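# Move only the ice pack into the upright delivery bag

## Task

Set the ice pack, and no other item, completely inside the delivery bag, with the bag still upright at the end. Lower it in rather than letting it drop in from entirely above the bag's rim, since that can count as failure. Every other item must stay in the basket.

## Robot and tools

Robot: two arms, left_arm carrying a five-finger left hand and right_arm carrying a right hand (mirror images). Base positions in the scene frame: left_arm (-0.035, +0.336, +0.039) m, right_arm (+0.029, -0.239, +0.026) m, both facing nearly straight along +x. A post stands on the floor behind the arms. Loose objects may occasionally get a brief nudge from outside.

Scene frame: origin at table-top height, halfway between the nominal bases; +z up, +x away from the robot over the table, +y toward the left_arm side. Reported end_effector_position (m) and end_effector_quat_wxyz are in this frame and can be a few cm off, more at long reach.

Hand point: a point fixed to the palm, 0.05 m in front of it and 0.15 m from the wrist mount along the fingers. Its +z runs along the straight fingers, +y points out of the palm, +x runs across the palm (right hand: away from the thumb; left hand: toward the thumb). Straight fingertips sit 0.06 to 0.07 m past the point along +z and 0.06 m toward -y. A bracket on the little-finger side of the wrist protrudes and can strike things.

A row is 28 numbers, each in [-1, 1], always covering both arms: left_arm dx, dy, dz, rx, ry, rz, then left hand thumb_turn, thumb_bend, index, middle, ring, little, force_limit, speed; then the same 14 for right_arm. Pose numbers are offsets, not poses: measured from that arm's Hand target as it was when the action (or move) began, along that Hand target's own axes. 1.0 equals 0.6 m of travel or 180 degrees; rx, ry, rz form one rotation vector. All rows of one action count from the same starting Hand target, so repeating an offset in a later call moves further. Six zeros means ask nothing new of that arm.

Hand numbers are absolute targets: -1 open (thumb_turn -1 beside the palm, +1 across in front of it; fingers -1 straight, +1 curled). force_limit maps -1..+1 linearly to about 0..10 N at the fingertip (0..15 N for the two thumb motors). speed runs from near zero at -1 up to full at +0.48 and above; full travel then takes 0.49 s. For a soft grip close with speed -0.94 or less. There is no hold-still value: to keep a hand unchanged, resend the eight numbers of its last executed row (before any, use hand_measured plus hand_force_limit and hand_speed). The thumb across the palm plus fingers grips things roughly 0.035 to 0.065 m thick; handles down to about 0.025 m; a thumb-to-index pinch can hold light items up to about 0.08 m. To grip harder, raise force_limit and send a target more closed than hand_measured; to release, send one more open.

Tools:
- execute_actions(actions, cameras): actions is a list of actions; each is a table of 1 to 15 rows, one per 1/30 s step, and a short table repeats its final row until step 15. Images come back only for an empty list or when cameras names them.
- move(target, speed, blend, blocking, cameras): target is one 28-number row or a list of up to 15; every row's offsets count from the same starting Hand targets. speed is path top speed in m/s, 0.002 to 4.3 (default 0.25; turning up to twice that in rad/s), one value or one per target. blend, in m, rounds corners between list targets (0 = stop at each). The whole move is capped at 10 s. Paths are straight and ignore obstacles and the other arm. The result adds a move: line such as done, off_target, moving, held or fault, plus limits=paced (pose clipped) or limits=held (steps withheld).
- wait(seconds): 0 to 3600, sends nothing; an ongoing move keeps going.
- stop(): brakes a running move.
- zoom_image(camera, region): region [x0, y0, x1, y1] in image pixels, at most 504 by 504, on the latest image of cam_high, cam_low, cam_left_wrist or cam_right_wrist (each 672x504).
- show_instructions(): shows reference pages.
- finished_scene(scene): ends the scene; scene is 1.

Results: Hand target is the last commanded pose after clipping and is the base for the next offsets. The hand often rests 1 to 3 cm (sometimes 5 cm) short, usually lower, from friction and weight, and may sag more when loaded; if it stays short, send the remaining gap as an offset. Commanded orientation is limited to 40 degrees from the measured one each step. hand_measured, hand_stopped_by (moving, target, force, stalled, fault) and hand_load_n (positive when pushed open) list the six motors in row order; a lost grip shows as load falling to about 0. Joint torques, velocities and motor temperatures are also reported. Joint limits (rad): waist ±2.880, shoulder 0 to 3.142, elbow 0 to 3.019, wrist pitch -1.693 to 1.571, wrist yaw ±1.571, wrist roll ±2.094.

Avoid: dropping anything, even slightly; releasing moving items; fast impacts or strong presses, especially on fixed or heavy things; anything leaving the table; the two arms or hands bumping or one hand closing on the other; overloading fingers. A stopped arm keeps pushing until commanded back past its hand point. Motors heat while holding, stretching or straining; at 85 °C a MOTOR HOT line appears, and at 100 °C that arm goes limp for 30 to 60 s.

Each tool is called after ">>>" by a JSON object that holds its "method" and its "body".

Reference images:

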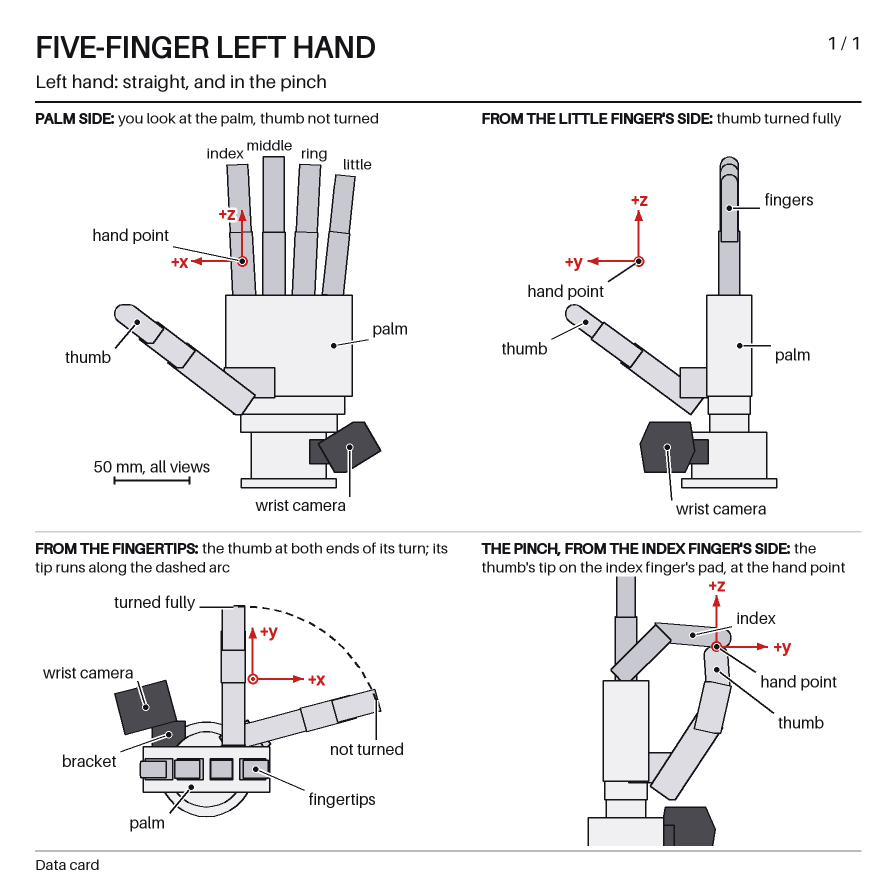

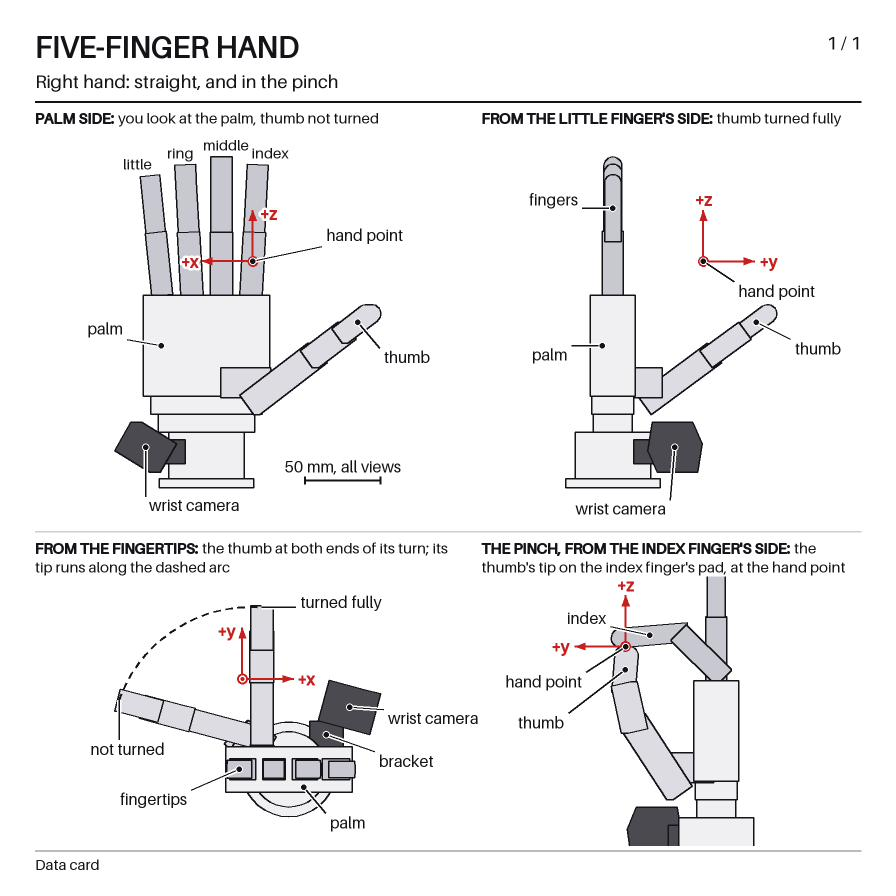

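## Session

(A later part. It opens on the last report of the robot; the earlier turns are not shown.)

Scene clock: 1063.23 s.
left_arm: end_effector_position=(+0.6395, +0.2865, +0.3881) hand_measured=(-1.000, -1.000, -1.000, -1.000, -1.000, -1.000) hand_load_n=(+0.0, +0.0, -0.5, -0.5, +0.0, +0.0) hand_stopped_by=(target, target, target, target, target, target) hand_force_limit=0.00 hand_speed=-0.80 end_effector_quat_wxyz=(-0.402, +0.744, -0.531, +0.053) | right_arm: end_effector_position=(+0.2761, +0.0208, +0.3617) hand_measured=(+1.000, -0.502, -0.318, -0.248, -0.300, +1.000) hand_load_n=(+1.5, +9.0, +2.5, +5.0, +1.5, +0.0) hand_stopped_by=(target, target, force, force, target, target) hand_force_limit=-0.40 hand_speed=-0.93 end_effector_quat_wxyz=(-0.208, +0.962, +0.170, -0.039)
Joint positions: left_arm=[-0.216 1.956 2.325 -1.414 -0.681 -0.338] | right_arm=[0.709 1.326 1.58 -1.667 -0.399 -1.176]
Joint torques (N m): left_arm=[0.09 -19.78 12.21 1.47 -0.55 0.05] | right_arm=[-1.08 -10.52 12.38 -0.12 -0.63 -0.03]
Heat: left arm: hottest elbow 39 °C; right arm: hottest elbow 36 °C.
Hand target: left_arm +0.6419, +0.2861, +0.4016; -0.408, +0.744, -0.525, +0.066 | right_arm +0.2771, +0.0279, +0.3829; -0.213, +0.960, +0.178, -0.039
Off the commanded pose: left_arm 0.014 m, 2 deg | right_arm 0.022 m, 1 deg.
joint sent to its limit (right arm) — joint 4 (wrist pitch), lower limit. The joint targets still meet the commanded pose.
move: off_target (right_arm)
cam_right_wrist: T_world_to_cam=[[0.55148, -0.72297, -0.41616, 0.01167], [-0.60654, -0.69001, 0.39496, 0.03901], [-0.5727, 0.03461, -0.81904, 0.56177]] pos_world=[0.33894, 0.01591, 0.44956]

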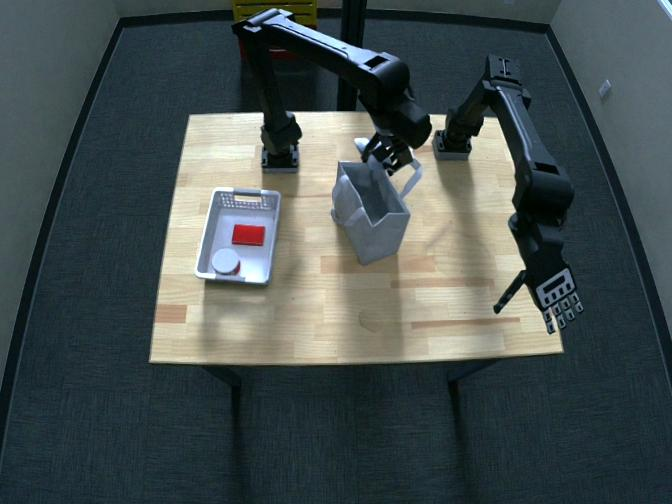

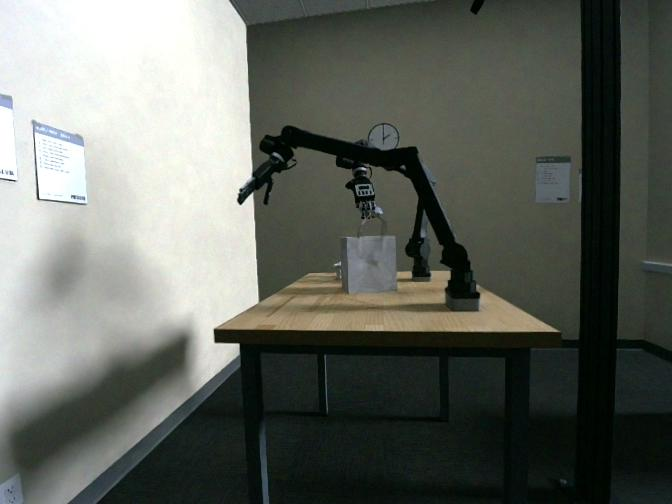

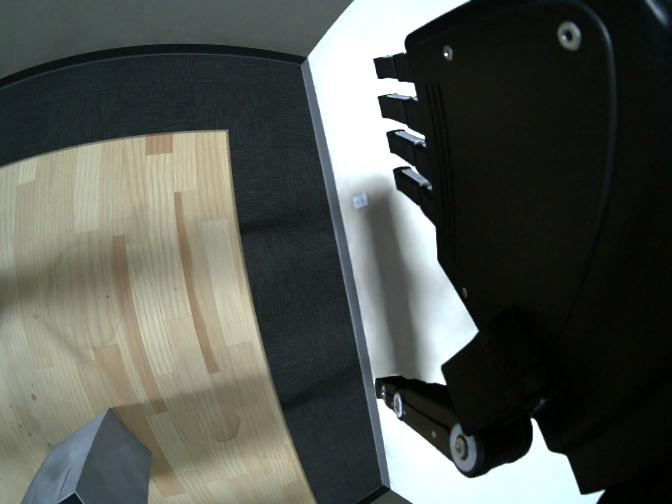

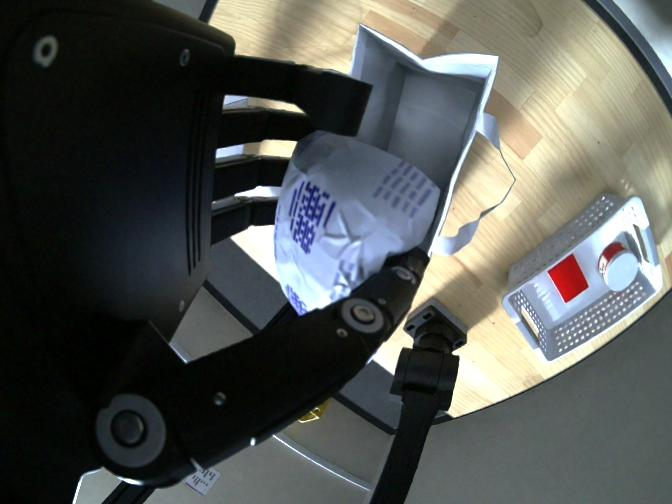

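>>> {"method": "move", "body": {"target": [0,0,0,0,0,0,-1,-1,-1,-1,-1,-1,0,-0.8,-0.0003,0.0372,0.0947,0,0,0,1,-0.5,-0.1,-0.1,-0.3,1,-0.4,-0.93], "speed": 0.06, "cameras": ["cam_high","cam_low","cam_right_wrist"]}}

>>> {"method": "zoom_image", "body": {"camera": "cam_right_wrist", "region": [200, 0, 600, 320]}}

>>> {"method": "zoom_image", "body": {"camera": "cam_high", "region": [320, 130, 440, 270]}}

>>> {"method": "zoom_image", "body": {"camera": "cam_low", "region": [320, 170, 420, 260]}}

Scene clock: 1104.40 s.
left_arm: end_effector_position=(+0.6395, +0.2865, +0.3881) hand_measured=(-1.000, -1.000, -1.000, -1.000, -1.000, -1.000) hand_load_n=(+0.0, +0.0, +0.0, +0.0, +0.0, +0.0) hand_stopped_by=(target, target, target, target, target, target) hand_force_limit=0.00 hand_speed=-0.80 end_effector_quat_wxyz=(-0.402, +0.744, -0.531, +0.053) | right_arm: end_effector_position=(+0.2773, +0.0253, +0.3174) hand_measured=(+1.000, -0.502, -0.318, -0.248, -0.300, +1.000) hand_load_n=(+1.5, +9.0, +2.5, +5.0, +1.5, +0.5) hand_stopped_by=(target, target, force, force, target, target) hand_force_limit=-0.40 hand_speed=-0.93 end_effector_quat_wxyz=(-0.204, +0.963, +0.172, -0.047)
Joint positions: left_arm=[-0.216 1.956 2.325 -1.414 -0.681 -0.338] | right_arm=[0.715 1.326 1.46 -1.565 -0.4 -1.176]
Joint torques (N m): left_arm=[0.09 -19.72 12.21 1.48 -0.55 0.04] | right_arm=[-0.56 -10.52 8.84 0.7 -0.68 -0.07]
Heat: left arm: hottest elbow 39 °C; right arm: hottest elbow 36 °C.
Hand target: left_arm +0.6419, +0.2861, +0.4016; -0.408, +0.744, -0.525, +0.066 | right_arm +0.2756, +0.0313, +0.3220; -0.213, +0.960, +0.177, -0.039
Off the commanded pose: left_arm 0.014 m, 2 deg | right_arm 0.008 m, 1 deg.
move: done
cam_right_wrist: T_world_to_cam=[[0.55073, -0.72371, -0.41586, -0.00397], [-0.59664, -0.68975, 0.41021, 0.0528], [-0.58371, 0.0222, -0.81166, 0.52694]] pos_world=[0.34127, 0.02184, 0.40438]

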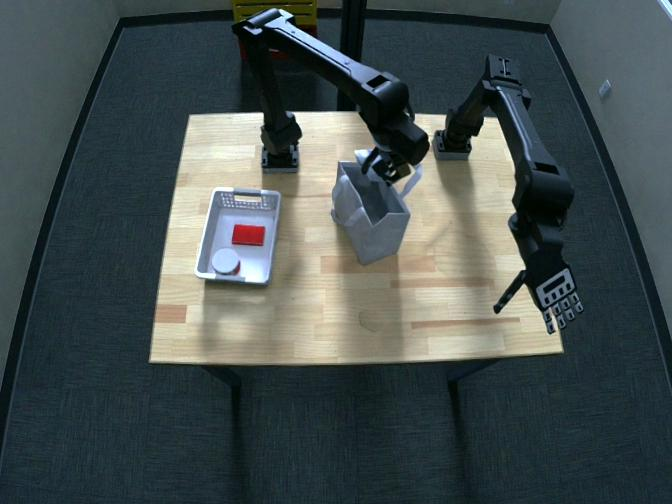

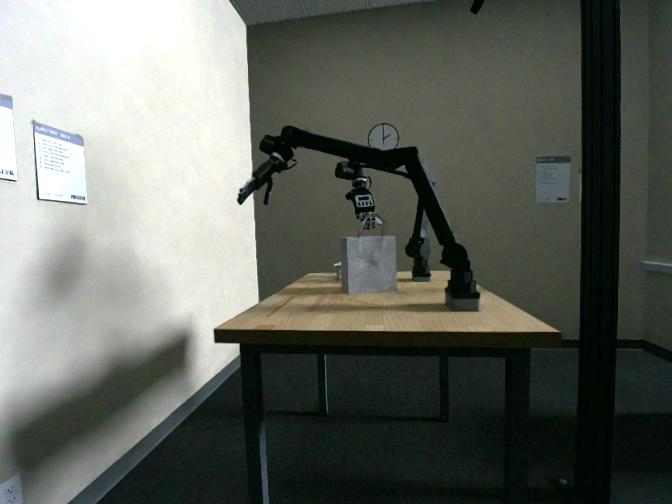

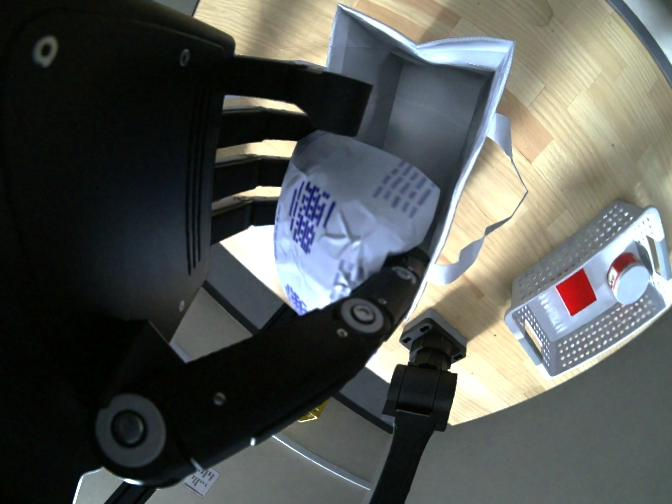

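Scaled by 1.260 from the camera's image (finer frame: 960x720).

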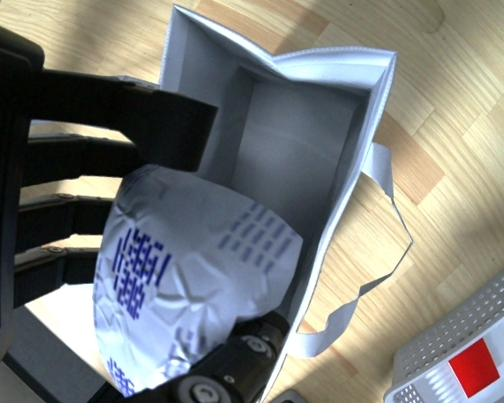

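Scaled by 3.600 from the camera's image (finer frame: 960x720).

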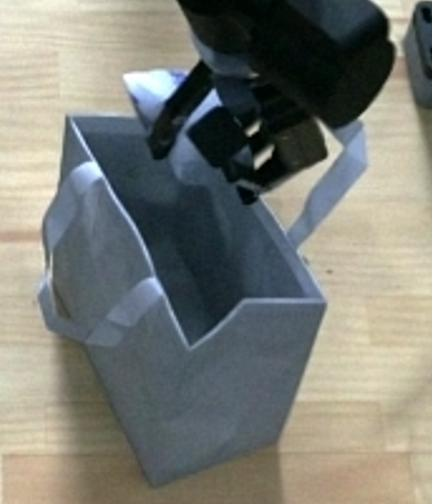

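Scaled by 5.040 from the camera's image (finer frame: 960x720).

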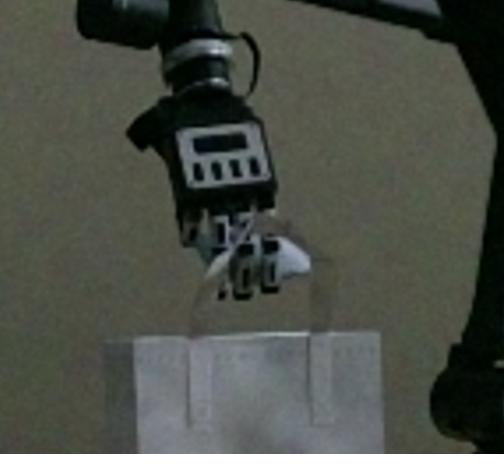

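>>> {"method": "move", "body": {"target": [0,0,0,0,0,0,-1,-1,-1,-1,-1,-1,0,-0.8,-0.0011,0.0396,0.0869,0,0,0,1,-0.5,-0.1,-0.1,-0.3,1,-0.4,-0.93], "speed": 0.05, "cameras": ["cam_high","cam_low","cam_right_wrist"]}}

>>> {"method": "zoom_image", "body": {"camera": "cam_right_wrist", "region": [200, 0, 600, 320]}}

>>> {"method": "zoom_image", "body": {"camera": "cam_high", "region": [320, 130, 440, 270]}}

>>> {"method": "zoom_image", "body": {"camera": "cam_low", "region": [320, 190, 420, 310]}}

Scene clock: 1126.17 s.
left_arm: end_effector_position=(+0.6395, +0.2865, +0.3881) hand_measured=(-1.000, -1.000, -1.000, -1.000, -1.000, -1.000) hand_load_n=(+0.0, +0.0, +0.0, +0.0, +0.0, +0.0) hand_stopped_by=(target, target, target, target, target, target) hand_force_limit=0.00 hand_speed=-0.80 end_effector_quat_wxyz=(-0.402, +0.744, -0.531, +0.053) | right_arm: end_effector_position=(+0.2771, +0.0261, +0.2571) hand_measured=(+1.000, -0.502, -0.318, -0.248, -0.300, +1.000) hand_load_n=(+1.5, +9.0, +2.5, +5.0, +1.0, +0.0) hand_stopped_by=(target, target, force, force, target, target) hand_force_limit=-0.40 hand_speed=-0.93 end_effector_quat_wxyz=(-0.203, +0.963, +0.172, -0.050)
Joint positions: left_arm=[-0.216 1.956 2.325 -1.414 -0.681 -0.338] | right_arm=[0.717 1.324 1.3 -1.414 -0.401 -1.176]
Joint torques (N m): left_arm=[0.03 -19.78 12.21 1.48 -0.55 0.05] | right_arm=[-0.56 -11.81 9.14 0.85 -0.65 -0.13]
Heat: left arm: hottest elbow 39 °C; right arm: hottest elbow 34 °C.
Hand target: left_arm +0.6419, +0.2861, +0.4016; -0.408, +0.744, -0.525, +0.066 | right_arm +0.2748, +0.0316, +0.2648; -0.213, +0.960, +0.178, -0.039
Off the commanded pose: left_arm 0.014 m, 2 deg | right_arm 0.010 m, 2 deg.
move: done
cam_right_wrist: T_world_to_cam=[[0.54933, -0.72465, -0.41607, -0.02799], [-0.59289, -0.68889, 0.41702, 0.07508], [-0.58882, 0.0176, -0.80807, 0.47849]] pos_world=[0.34164, 0.02302, 0.34369]

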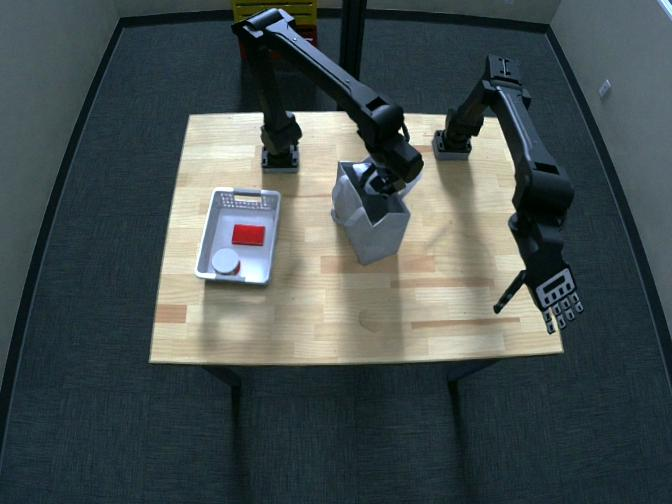

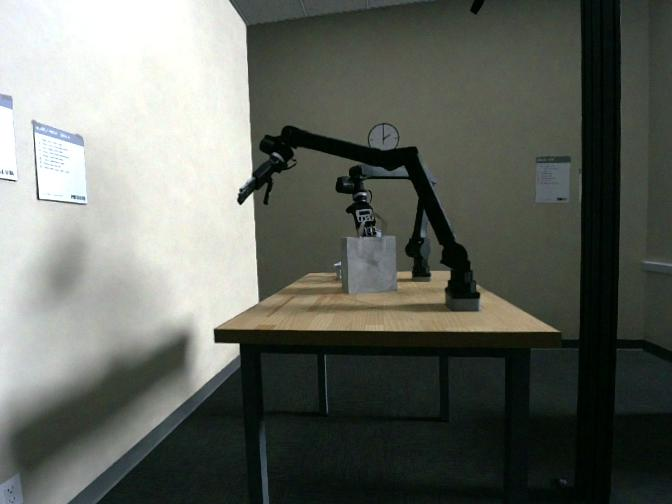

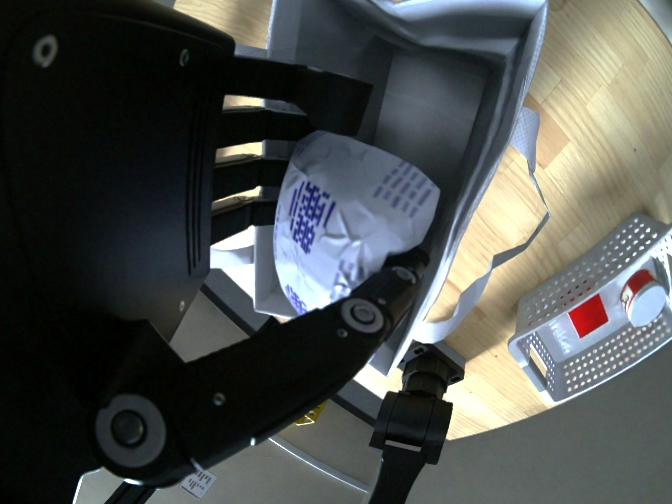

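Scaled by 1.260 from the camera's image (finer frame: 960x720).

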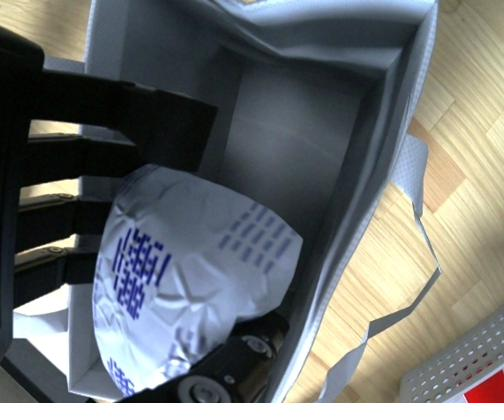

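Scaled by 3.600 from the camera's image (finer frame: 960x720).

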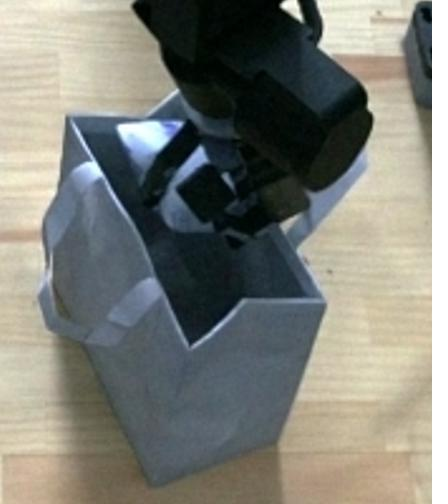

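Scaled by 4.200 from the camera's image (finer frame: 960x720).

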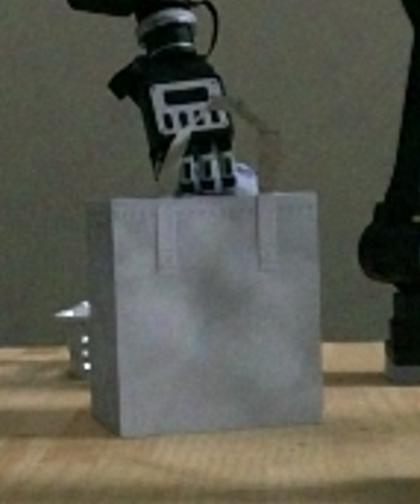

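>>> {"method": "move", "body": {"target": [0,0,0,0,0,0,-1,-1,-1,-1,-1,-1,0,-0.8,0,0.0343,0.0613,0,0,0,1,-0.5,-0.1,-0.1,-0.3,1,-0.4,-0.93], "speed": 0.04, "cameras": ["cam_high","cam_low","cam_right_wrist"]}}

>>> {"method": "zoom_image", "body": {"camera": "cam_right_wrist", "region": [200, 0, 600, 400]}}

>>> {"method": "zoom_image", "body": {"camera": "cam_high", "region": [320, 130, 440, 270]}}

>>> {"method": "zoom_image", "body": {"camera": "cam_low", "region": [320, 190, 420, 310]}}

Scene clock: 1148.83 s.
left_arm: end_effector_position=(+0.6395, +0.2865, +0.3881) hand_measured=(-1.000, -1.000, -1.000, -1.000, -1.000, -1.000) hand_load_n=(+0.0, +0.0, +0.0, +0.0, +0.0, +0.0) hand_stopped_by=(target, target, target, target, target, target) hand_force_limit=0.00 hand_speed=-0.80 end_effector_quat_wxyz=(-0.402, +0.744, -0.531, +0.053) | right_arm: end_effector_position=(+0.2749, +0.0242, +0.2177) hand_measured=(+1.000, -0.502, -0.318, -0.248, -0.300, +1.000) hand_load_n=(+1.5, +9.0, +2.5, +5.0, +1.0, +0.0) hand_stopped_by=(target, target, force, force, target, target) hand_force_limit=-0.40 hand_speed=-0.93 end_effector_quat_wxyz=(-0.204, +0.962, +0.172, -0.049)
Joint positions: left_arm=[-0.216 1.956 2.325 -1.414 -0.681 -0.338] | right_arm=[0.717 1.322 1.194 -1.307 -0.401 -1.176]
Joint torques (N m): left_arm=[0.15 -19.78 12.21 1.51 -0.55 0.04] | right_arm=[-0.73 -11.52 8.68 0.76 -0.69 -0.16]
Heat: left arm: hottest elbow 39 °C; right arm: hottest elbow 34 °C.
Hand target: left_arm +0.6419, +0.2861, +0.4016; -0.408, +0.744, -0.525, +0.066 | right_arm +0.2760, +0.0287, +0.2228; -0.213, +0.960, +0.178, -0.039
Off the commanded pose: left_arm 0.014 m, 2 deg | right_arm 0.007 m, 2 deg.
move: done
cam_right_wrist: T_world_to_cam=[[0.55054, -0.72359, -0.41633, -0.0449], [-0.59405, -0.68995, 0.41362, 0.09007], [-0.58653, 0.01961, -0.80969, 0.44503]] pos_world=[0.33925, 0.02093, 0.30439]

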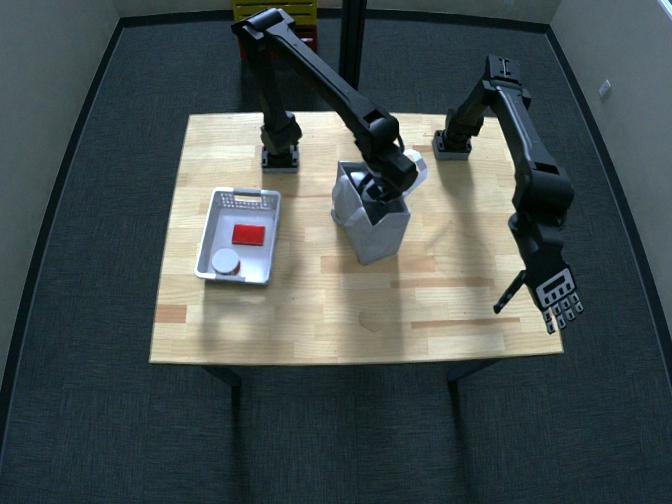

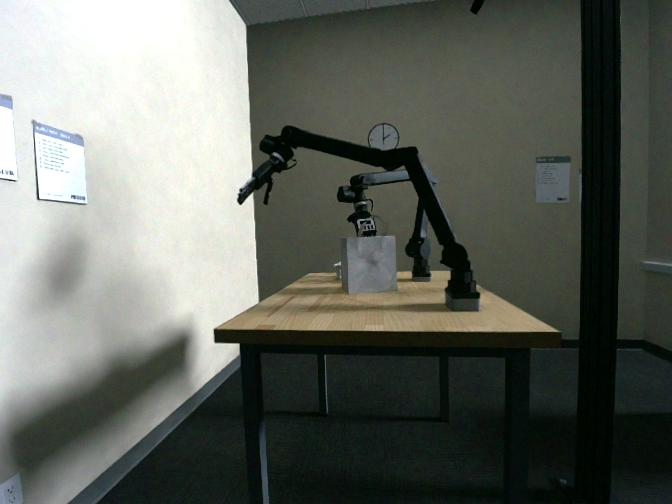

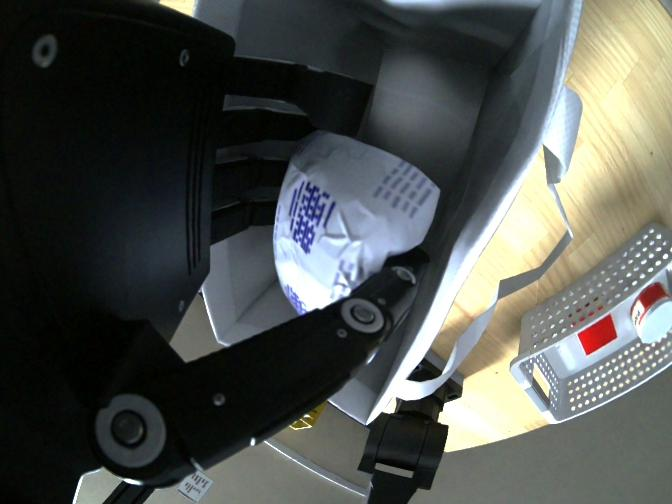

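Scaled by 1.260 from the camera's image (finer frame: 960x720).

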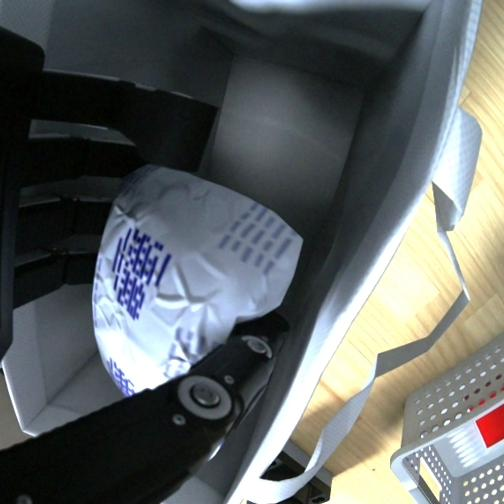

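Scaled by 3.600 from the camera's image (finer frame: 960x720).

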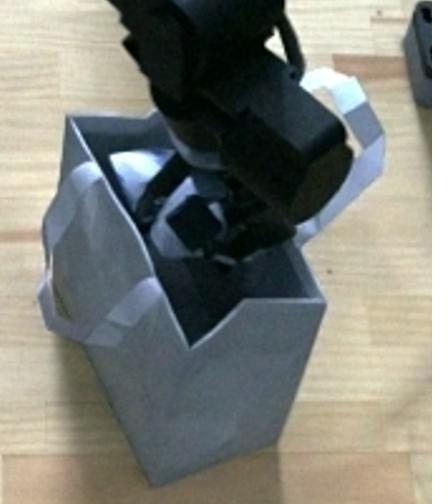

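Scaled by 4.200 from the camera's image (finer frame: 960x720).

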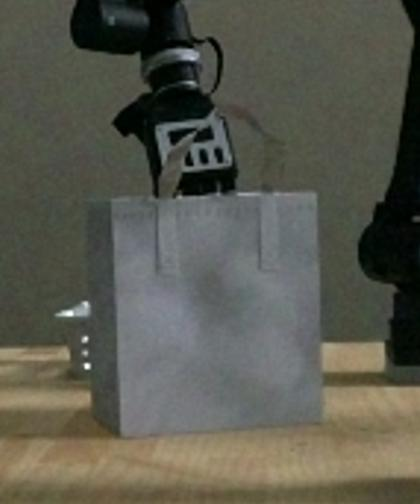

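>>> {"method": "move", "body": {"target": [0,0,0,0,0,0,-1,-1,-1,-1,-1,-1,0,-0.8,0.0006,0.024,0.0495,0,0,0,1,-0.5,-0.1,-0.1,-0.3,1,-0.4,-0.93], "speed": 0.04, "cameras": ["cam_high","cam_low","cam_right_wrist"]}}

>>> {"method": "zoom_image", "body": {"camera": "cam_high", "region": [320, 130, 440, 270]}}

>>> {"method": "zoom_image", "body": {"camera": "cam_low", "region": [320, 190, 420, 310]}}

Scene clock: 1166.37 s.
left_arm: end_effector_position=(+0.6395, +0.2865, +0.3881) hand_measured=(-1.000, -1.000, -1.000, -1.000, -1.000, -1.000) hand_load_n=(+0.0, +0.0, +0.0, +0.0, +0.0, +0.0) hand_stopped_by=(target, target, target, target, target, target) hand_force_limit=0.00 hand_speed=-0.80 end_effector_quat_wxyz=(-0.402, +0.744, -0.531, +0.053) | right_arm: end_effector_position=(+0.2743, +0.0242, +0.1901) hand_measured=(+1.000, -0.502, -0.318, -0.248, -0.300, +1.000) hand_load_n=(+1.5, +9.0, +2.5, +5.0, +1.5, +0.0) hand_stopped_by=(target, target, force, force, target, target) hand_force_limit=-0.40 hand_speed=-0.93 end_effector_quat_wxyz=(-0.208, +0.962, +0.174, -0.043)
Joint positions: left_arm=[-0.216 1.956 2.325 -1.414 -0.681 -0.338] | right_arm=[0.717 1.322 1.121 -1.219 -0.403 -1.176]
Joint torques (N m): left_arm=[0.09 -19.72 12.21 1.47 -0.55 0.05] | right_arm=[-0.62 -9.93 8.66 0.95 -0.64 -0.11]
Heat: left arm: hottest elbow 39 °C; right arm: hottest elbow 34 °C.
Hand target: left_arm +0.6419, +0.2861, +0.4016; -0.408, +0.744, -0.525, +0.066 | right_arm +0.2765, +0.0284, +0.1898; -0.213, +0.960, +0.178, -0.039
Off the commanded pose: left_arm 0.014 m, 2 deg | right_arm 0.005 m, 1 deg.
move: done
cam_right_wrist: T_world_to_cam=[[0.5549, -0.71873, -0.41894, -0.05691], [-0.59794, -0.6947, 0.39983, 0.10486], [-0.5784, 0.02864, -0.81525, 0.42103]] pos_world=[0.33781, 0.01989, 0.27747]

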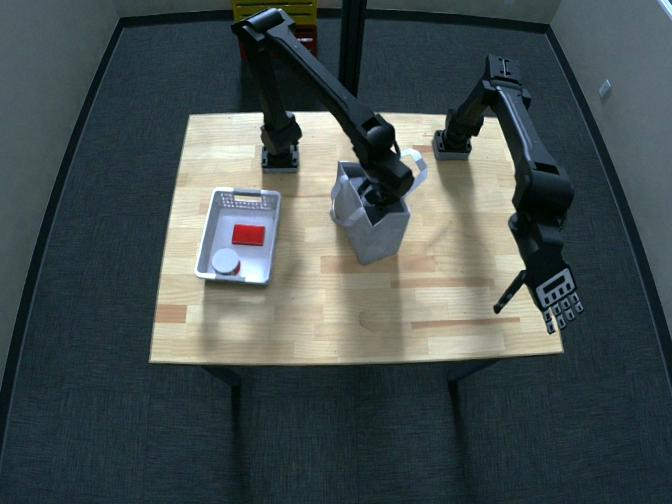

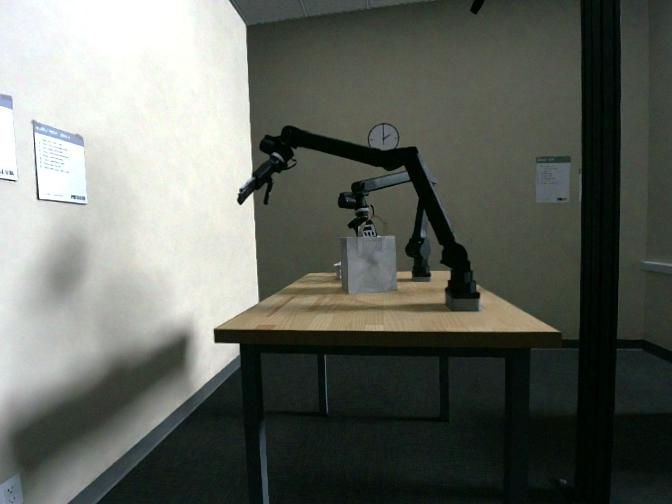

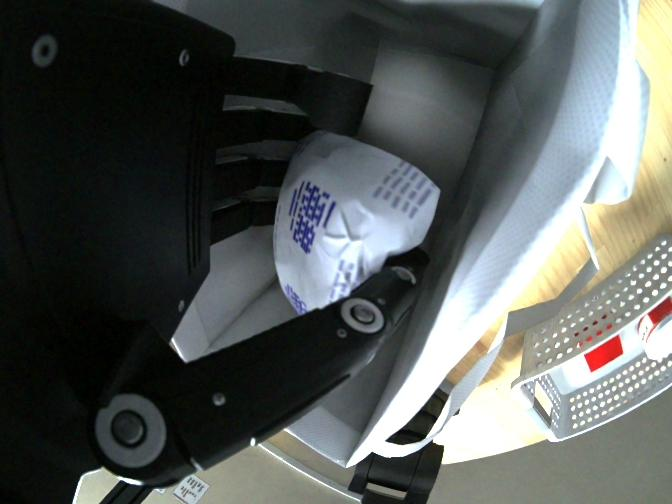

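Scaled by 3.600 from the camera's image (finer frame: 960x720).

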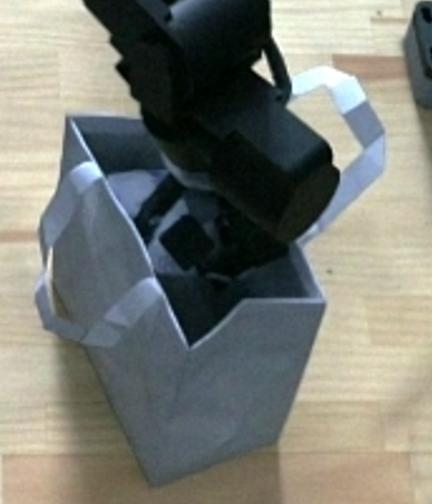

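Scaled by 4.200 from the camera's image (finer frame: 960x720).

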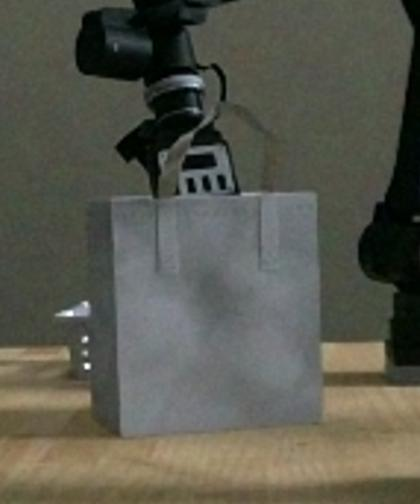

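>>> {"method": "move", "body": {"target": [0,0,0,0,0,0,-1,-1,-1,-1,-1,-1,0,-0.8,0.0,0.0180,0.0463,0,0,0,1,-0.5,-0.1,-0.1,-0.3,1,-0.4,-0.93], "speed": 0.04, "cameras": ["cam_high","cam_low","cam_right_wrist"]}}

>>> {"method": "zoom_image", "body": {"camera": "cam_high", "region": [320, 130, 440, 270]}}

>>> {"method": "zoom_image", "body": {"camera": "cam_low", "region": [320, 190, 420, 310]}}

Scene clock: 1184.43 s.
left_arm: end_effector_position=(+0.6395, +0.2865, +0.3881) hand_measured=(-1.000, -1.000, -1.000, -1.000, -1.000, -1.000) hand_load_n=(-0.5, +0.0, +0.0, +0.0, +0.0, +0.0) hand_stopped_by=(target, target, target, target, target, target) hand_force_limit=0.00 hand_speed=-0.80 end_effector_quat_wxyz=(-0.402, +0.744, -0.531, +0.053) | right_arm: end_effector_position=(+0.2748, +0.0245, +0.1596) hand_measured=(+1.000, -0.502, -0.318, -0.248, -0.300, +1.000) hand_load_n=(+1.5, +9.0, +2.5, +5.0, +1.0, +0.0) hand_stopped_by=(target, target, force, force, target, target) hand_force_limit=-0.40 hand_speed=-0.93 end_effector_quat_wxyz=(-0.208, +0.962, +0.174, -0.043)
Joint positions: left_arm=[-0.216 1.956 2.325 -1.414 -0.681 -0.338] | right_arm=[0.717 1.344 1.06 -1.136 -0.403 -1.176]
Joint torques (N m): left_arm=[0.09 -19.72 12.21 1.48 -0.55 0.04] | right_arm=[-0.62 -10.29 8.65 0.64 -0.53 -0.13]
Heat: left arm: hottest elbow 39 °C; right arm: hottest elbow 34 °C.
Hand target: left_arm +0.6419, +0.2861, +0.4016; -0.408, +0.744, -0.525, +0.066 | right_arm +0.2757, +0.0301, +0.1601; -0.213, +0.960, +0.178, -0.039
Off the commanded pose: left_arm 0.014 m, 2 deg | right_arm 0.006 m, 1 deg.
move: done
cam_right_wrist: T_world_to_cam=[[0.55475, -0.71883, -0.41897, -0.06955], [-0.59779, -0.69461, 0.40021, 0.11756], [-0.5787, 0.02843, -0.81504, 0.39649]] pos_world=[0.3383, 0.02039, 0.24697]

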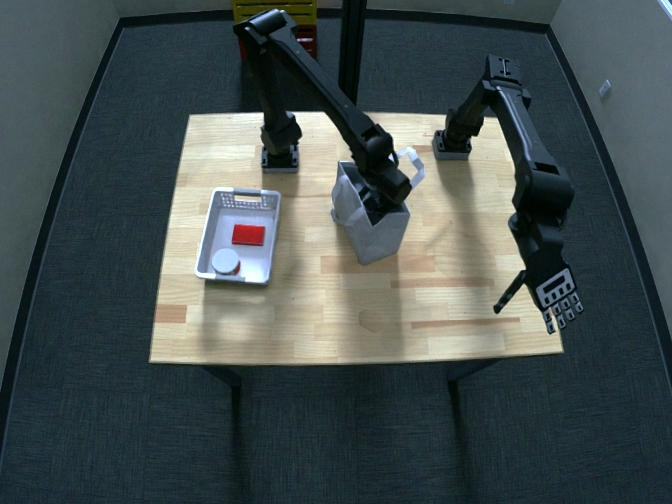

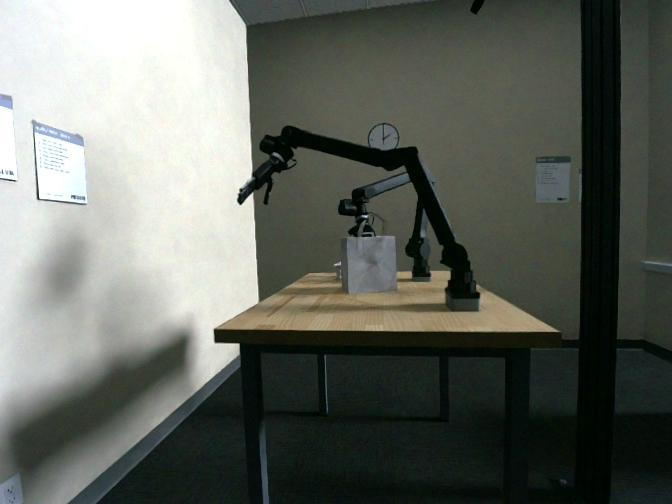

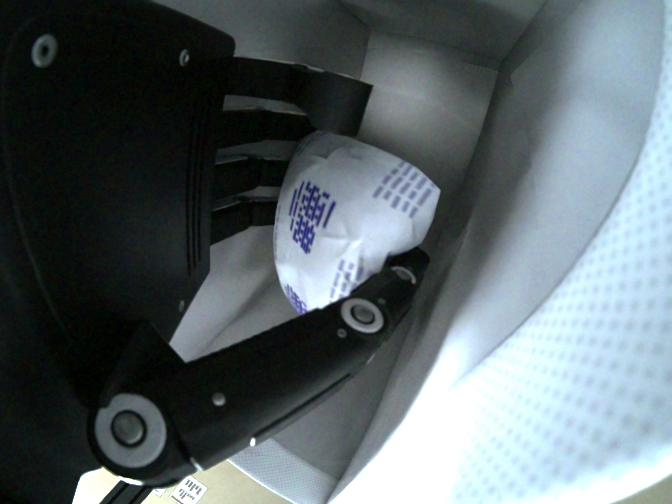

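Scaled by 3.600 from the camera's image (finer frame: 960x720).

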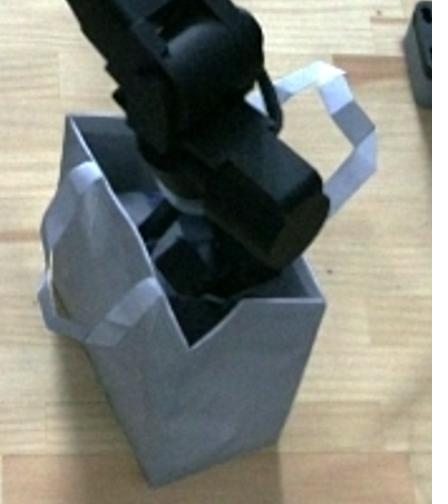

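Scaled by 4.200 from the camera's image (finer frame: 960x720).

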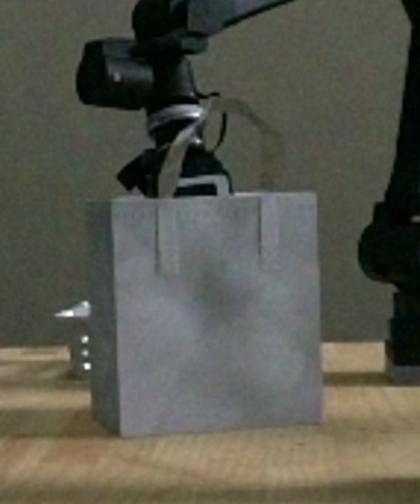

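>>> {"method": "move", "body": {"target": [0,0,0,0,0,0,-1,-1,-1,-1,-1,-1,0,-0.8,0.0,0.0117,0.0128,-0.0278,0,0,1,-0.5,-0.1,-0.1,-0.3,1,-0.4,-0.93], "speed": 0.04, "cameras": ["cam_high","cam_low","cam_right_wrist"]}}

>>> {"method": "zoom_image", "body": {"camera": "cam_high", "region": [320, 130, 440, 270]}}

>>> {"method": "zoom_image", "body": {"camera": "cam_low", "region": [320, 190, 420, 310]}}

Scene clock: 1209.83 s.
left_arm: end_effector_position=(+0.6395, +0.2865, +0.3881) hand_measured=(-1.000, -1.000, -1.000, -1.000, -1.000, -1.000) hand_load_n=(+0.0, +0.0, +0.0, +0.0, +0.0, +0.0) hand_stopped_by=(target, target, target, target, target, target) hand_force_limit=0.00 hand_speed=-0.80 end_effector_quat_wxyz=(-0.402, +0.744, -0.531, +0.053) | right_arm: end_effector_position=(+0.2762, +0.0210, +0.1495) hand_measured=(+1.000, -0.502, -0.318, -0.248, -0.300, +1.000) hand_load_n=(+1.5, +9.0, +2.5, +5.0, +1.0, +0.0) hand_stopped_by=(target, target, force, force, target, target) hand_force_limit=-0.40 hand_speed=-0.93 end_effector_quat_wxyz=(-0.169, +0.969, +0.178, -0.036)
Joint positions: left_arm=[-0.216 1.956 2.325 -1.414 -0.681 -0.338] | right_arm=[0.748 1.368 1.06 -1.136 -0.324 -1.16]
Joint torques (N m): left_arm=[0.15 -19.72 12.21 1.47 -0.55 0.05] | right_arm=[-0.32 -9.52 8.57 0.62 -0.21 -0.06]
Heat: left arm: hottest elbow 39 °C; right arm: hottest elbow 33 °C.
Hand target: left_arm +0.6419, +0.2861, +0.4016; -0.408, +0.744, -0.525, +0.066 | right_arm +0.2768, +0.0272, +0.1501; -0.171, +0.968, +0.179, -0.032
Off the commanded pose: left_arm 0.014 m, 2 deg | right_arm 0.006 m, 1 deg.
move: done
cam_right_wrist: T_world_to_cam=[[0.57033, -0.74473, -0.34655, -0.09173], [-0.60607, -0.66629, 0.43443, 0.11648], [-0.55444, -0.03774, -0.83137, 0.38625]] pos_world=[0.33706, 0.02387, 0.23872]

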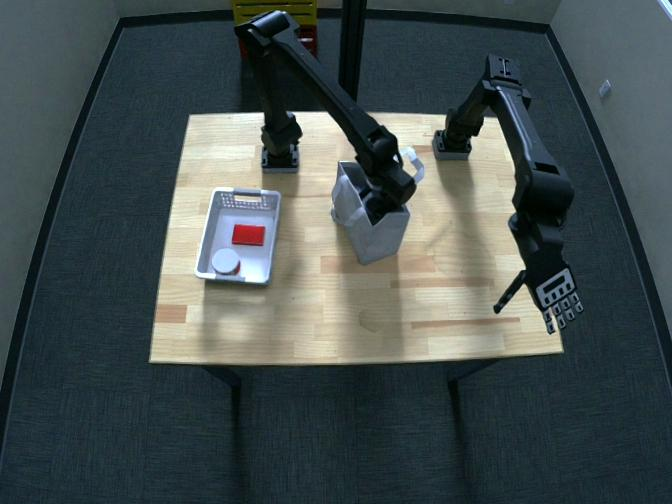

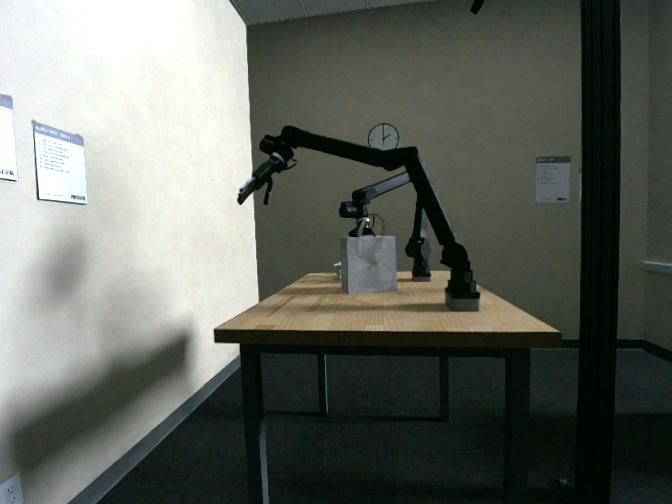

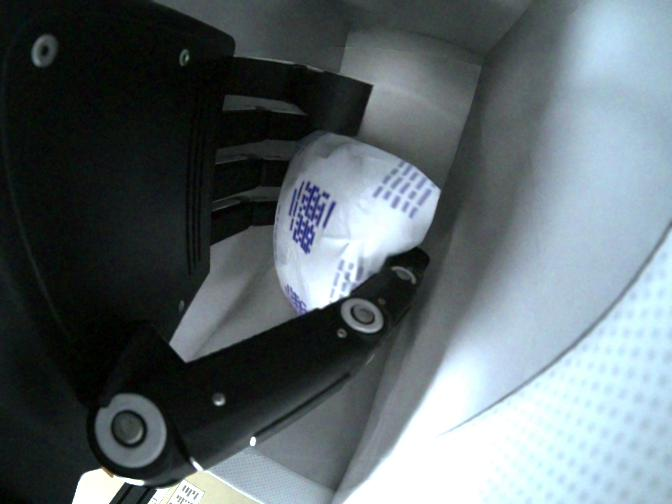

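Scaled by 3.600 from the camera's image (finer frame: 960x720).

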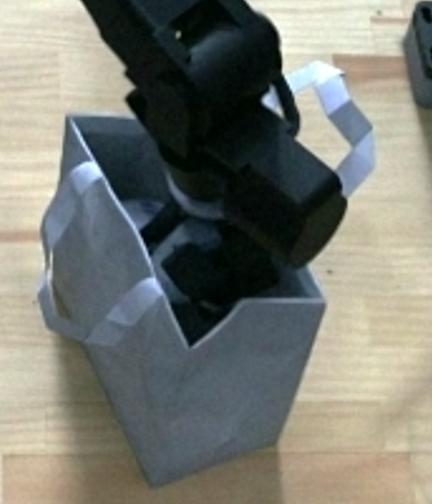

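Scaled by 4.200 from the camera's image (finer frame: 960x720).

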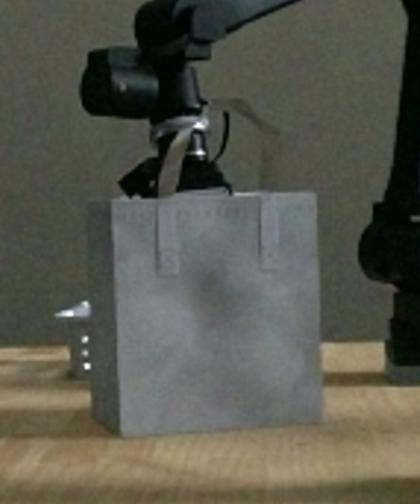

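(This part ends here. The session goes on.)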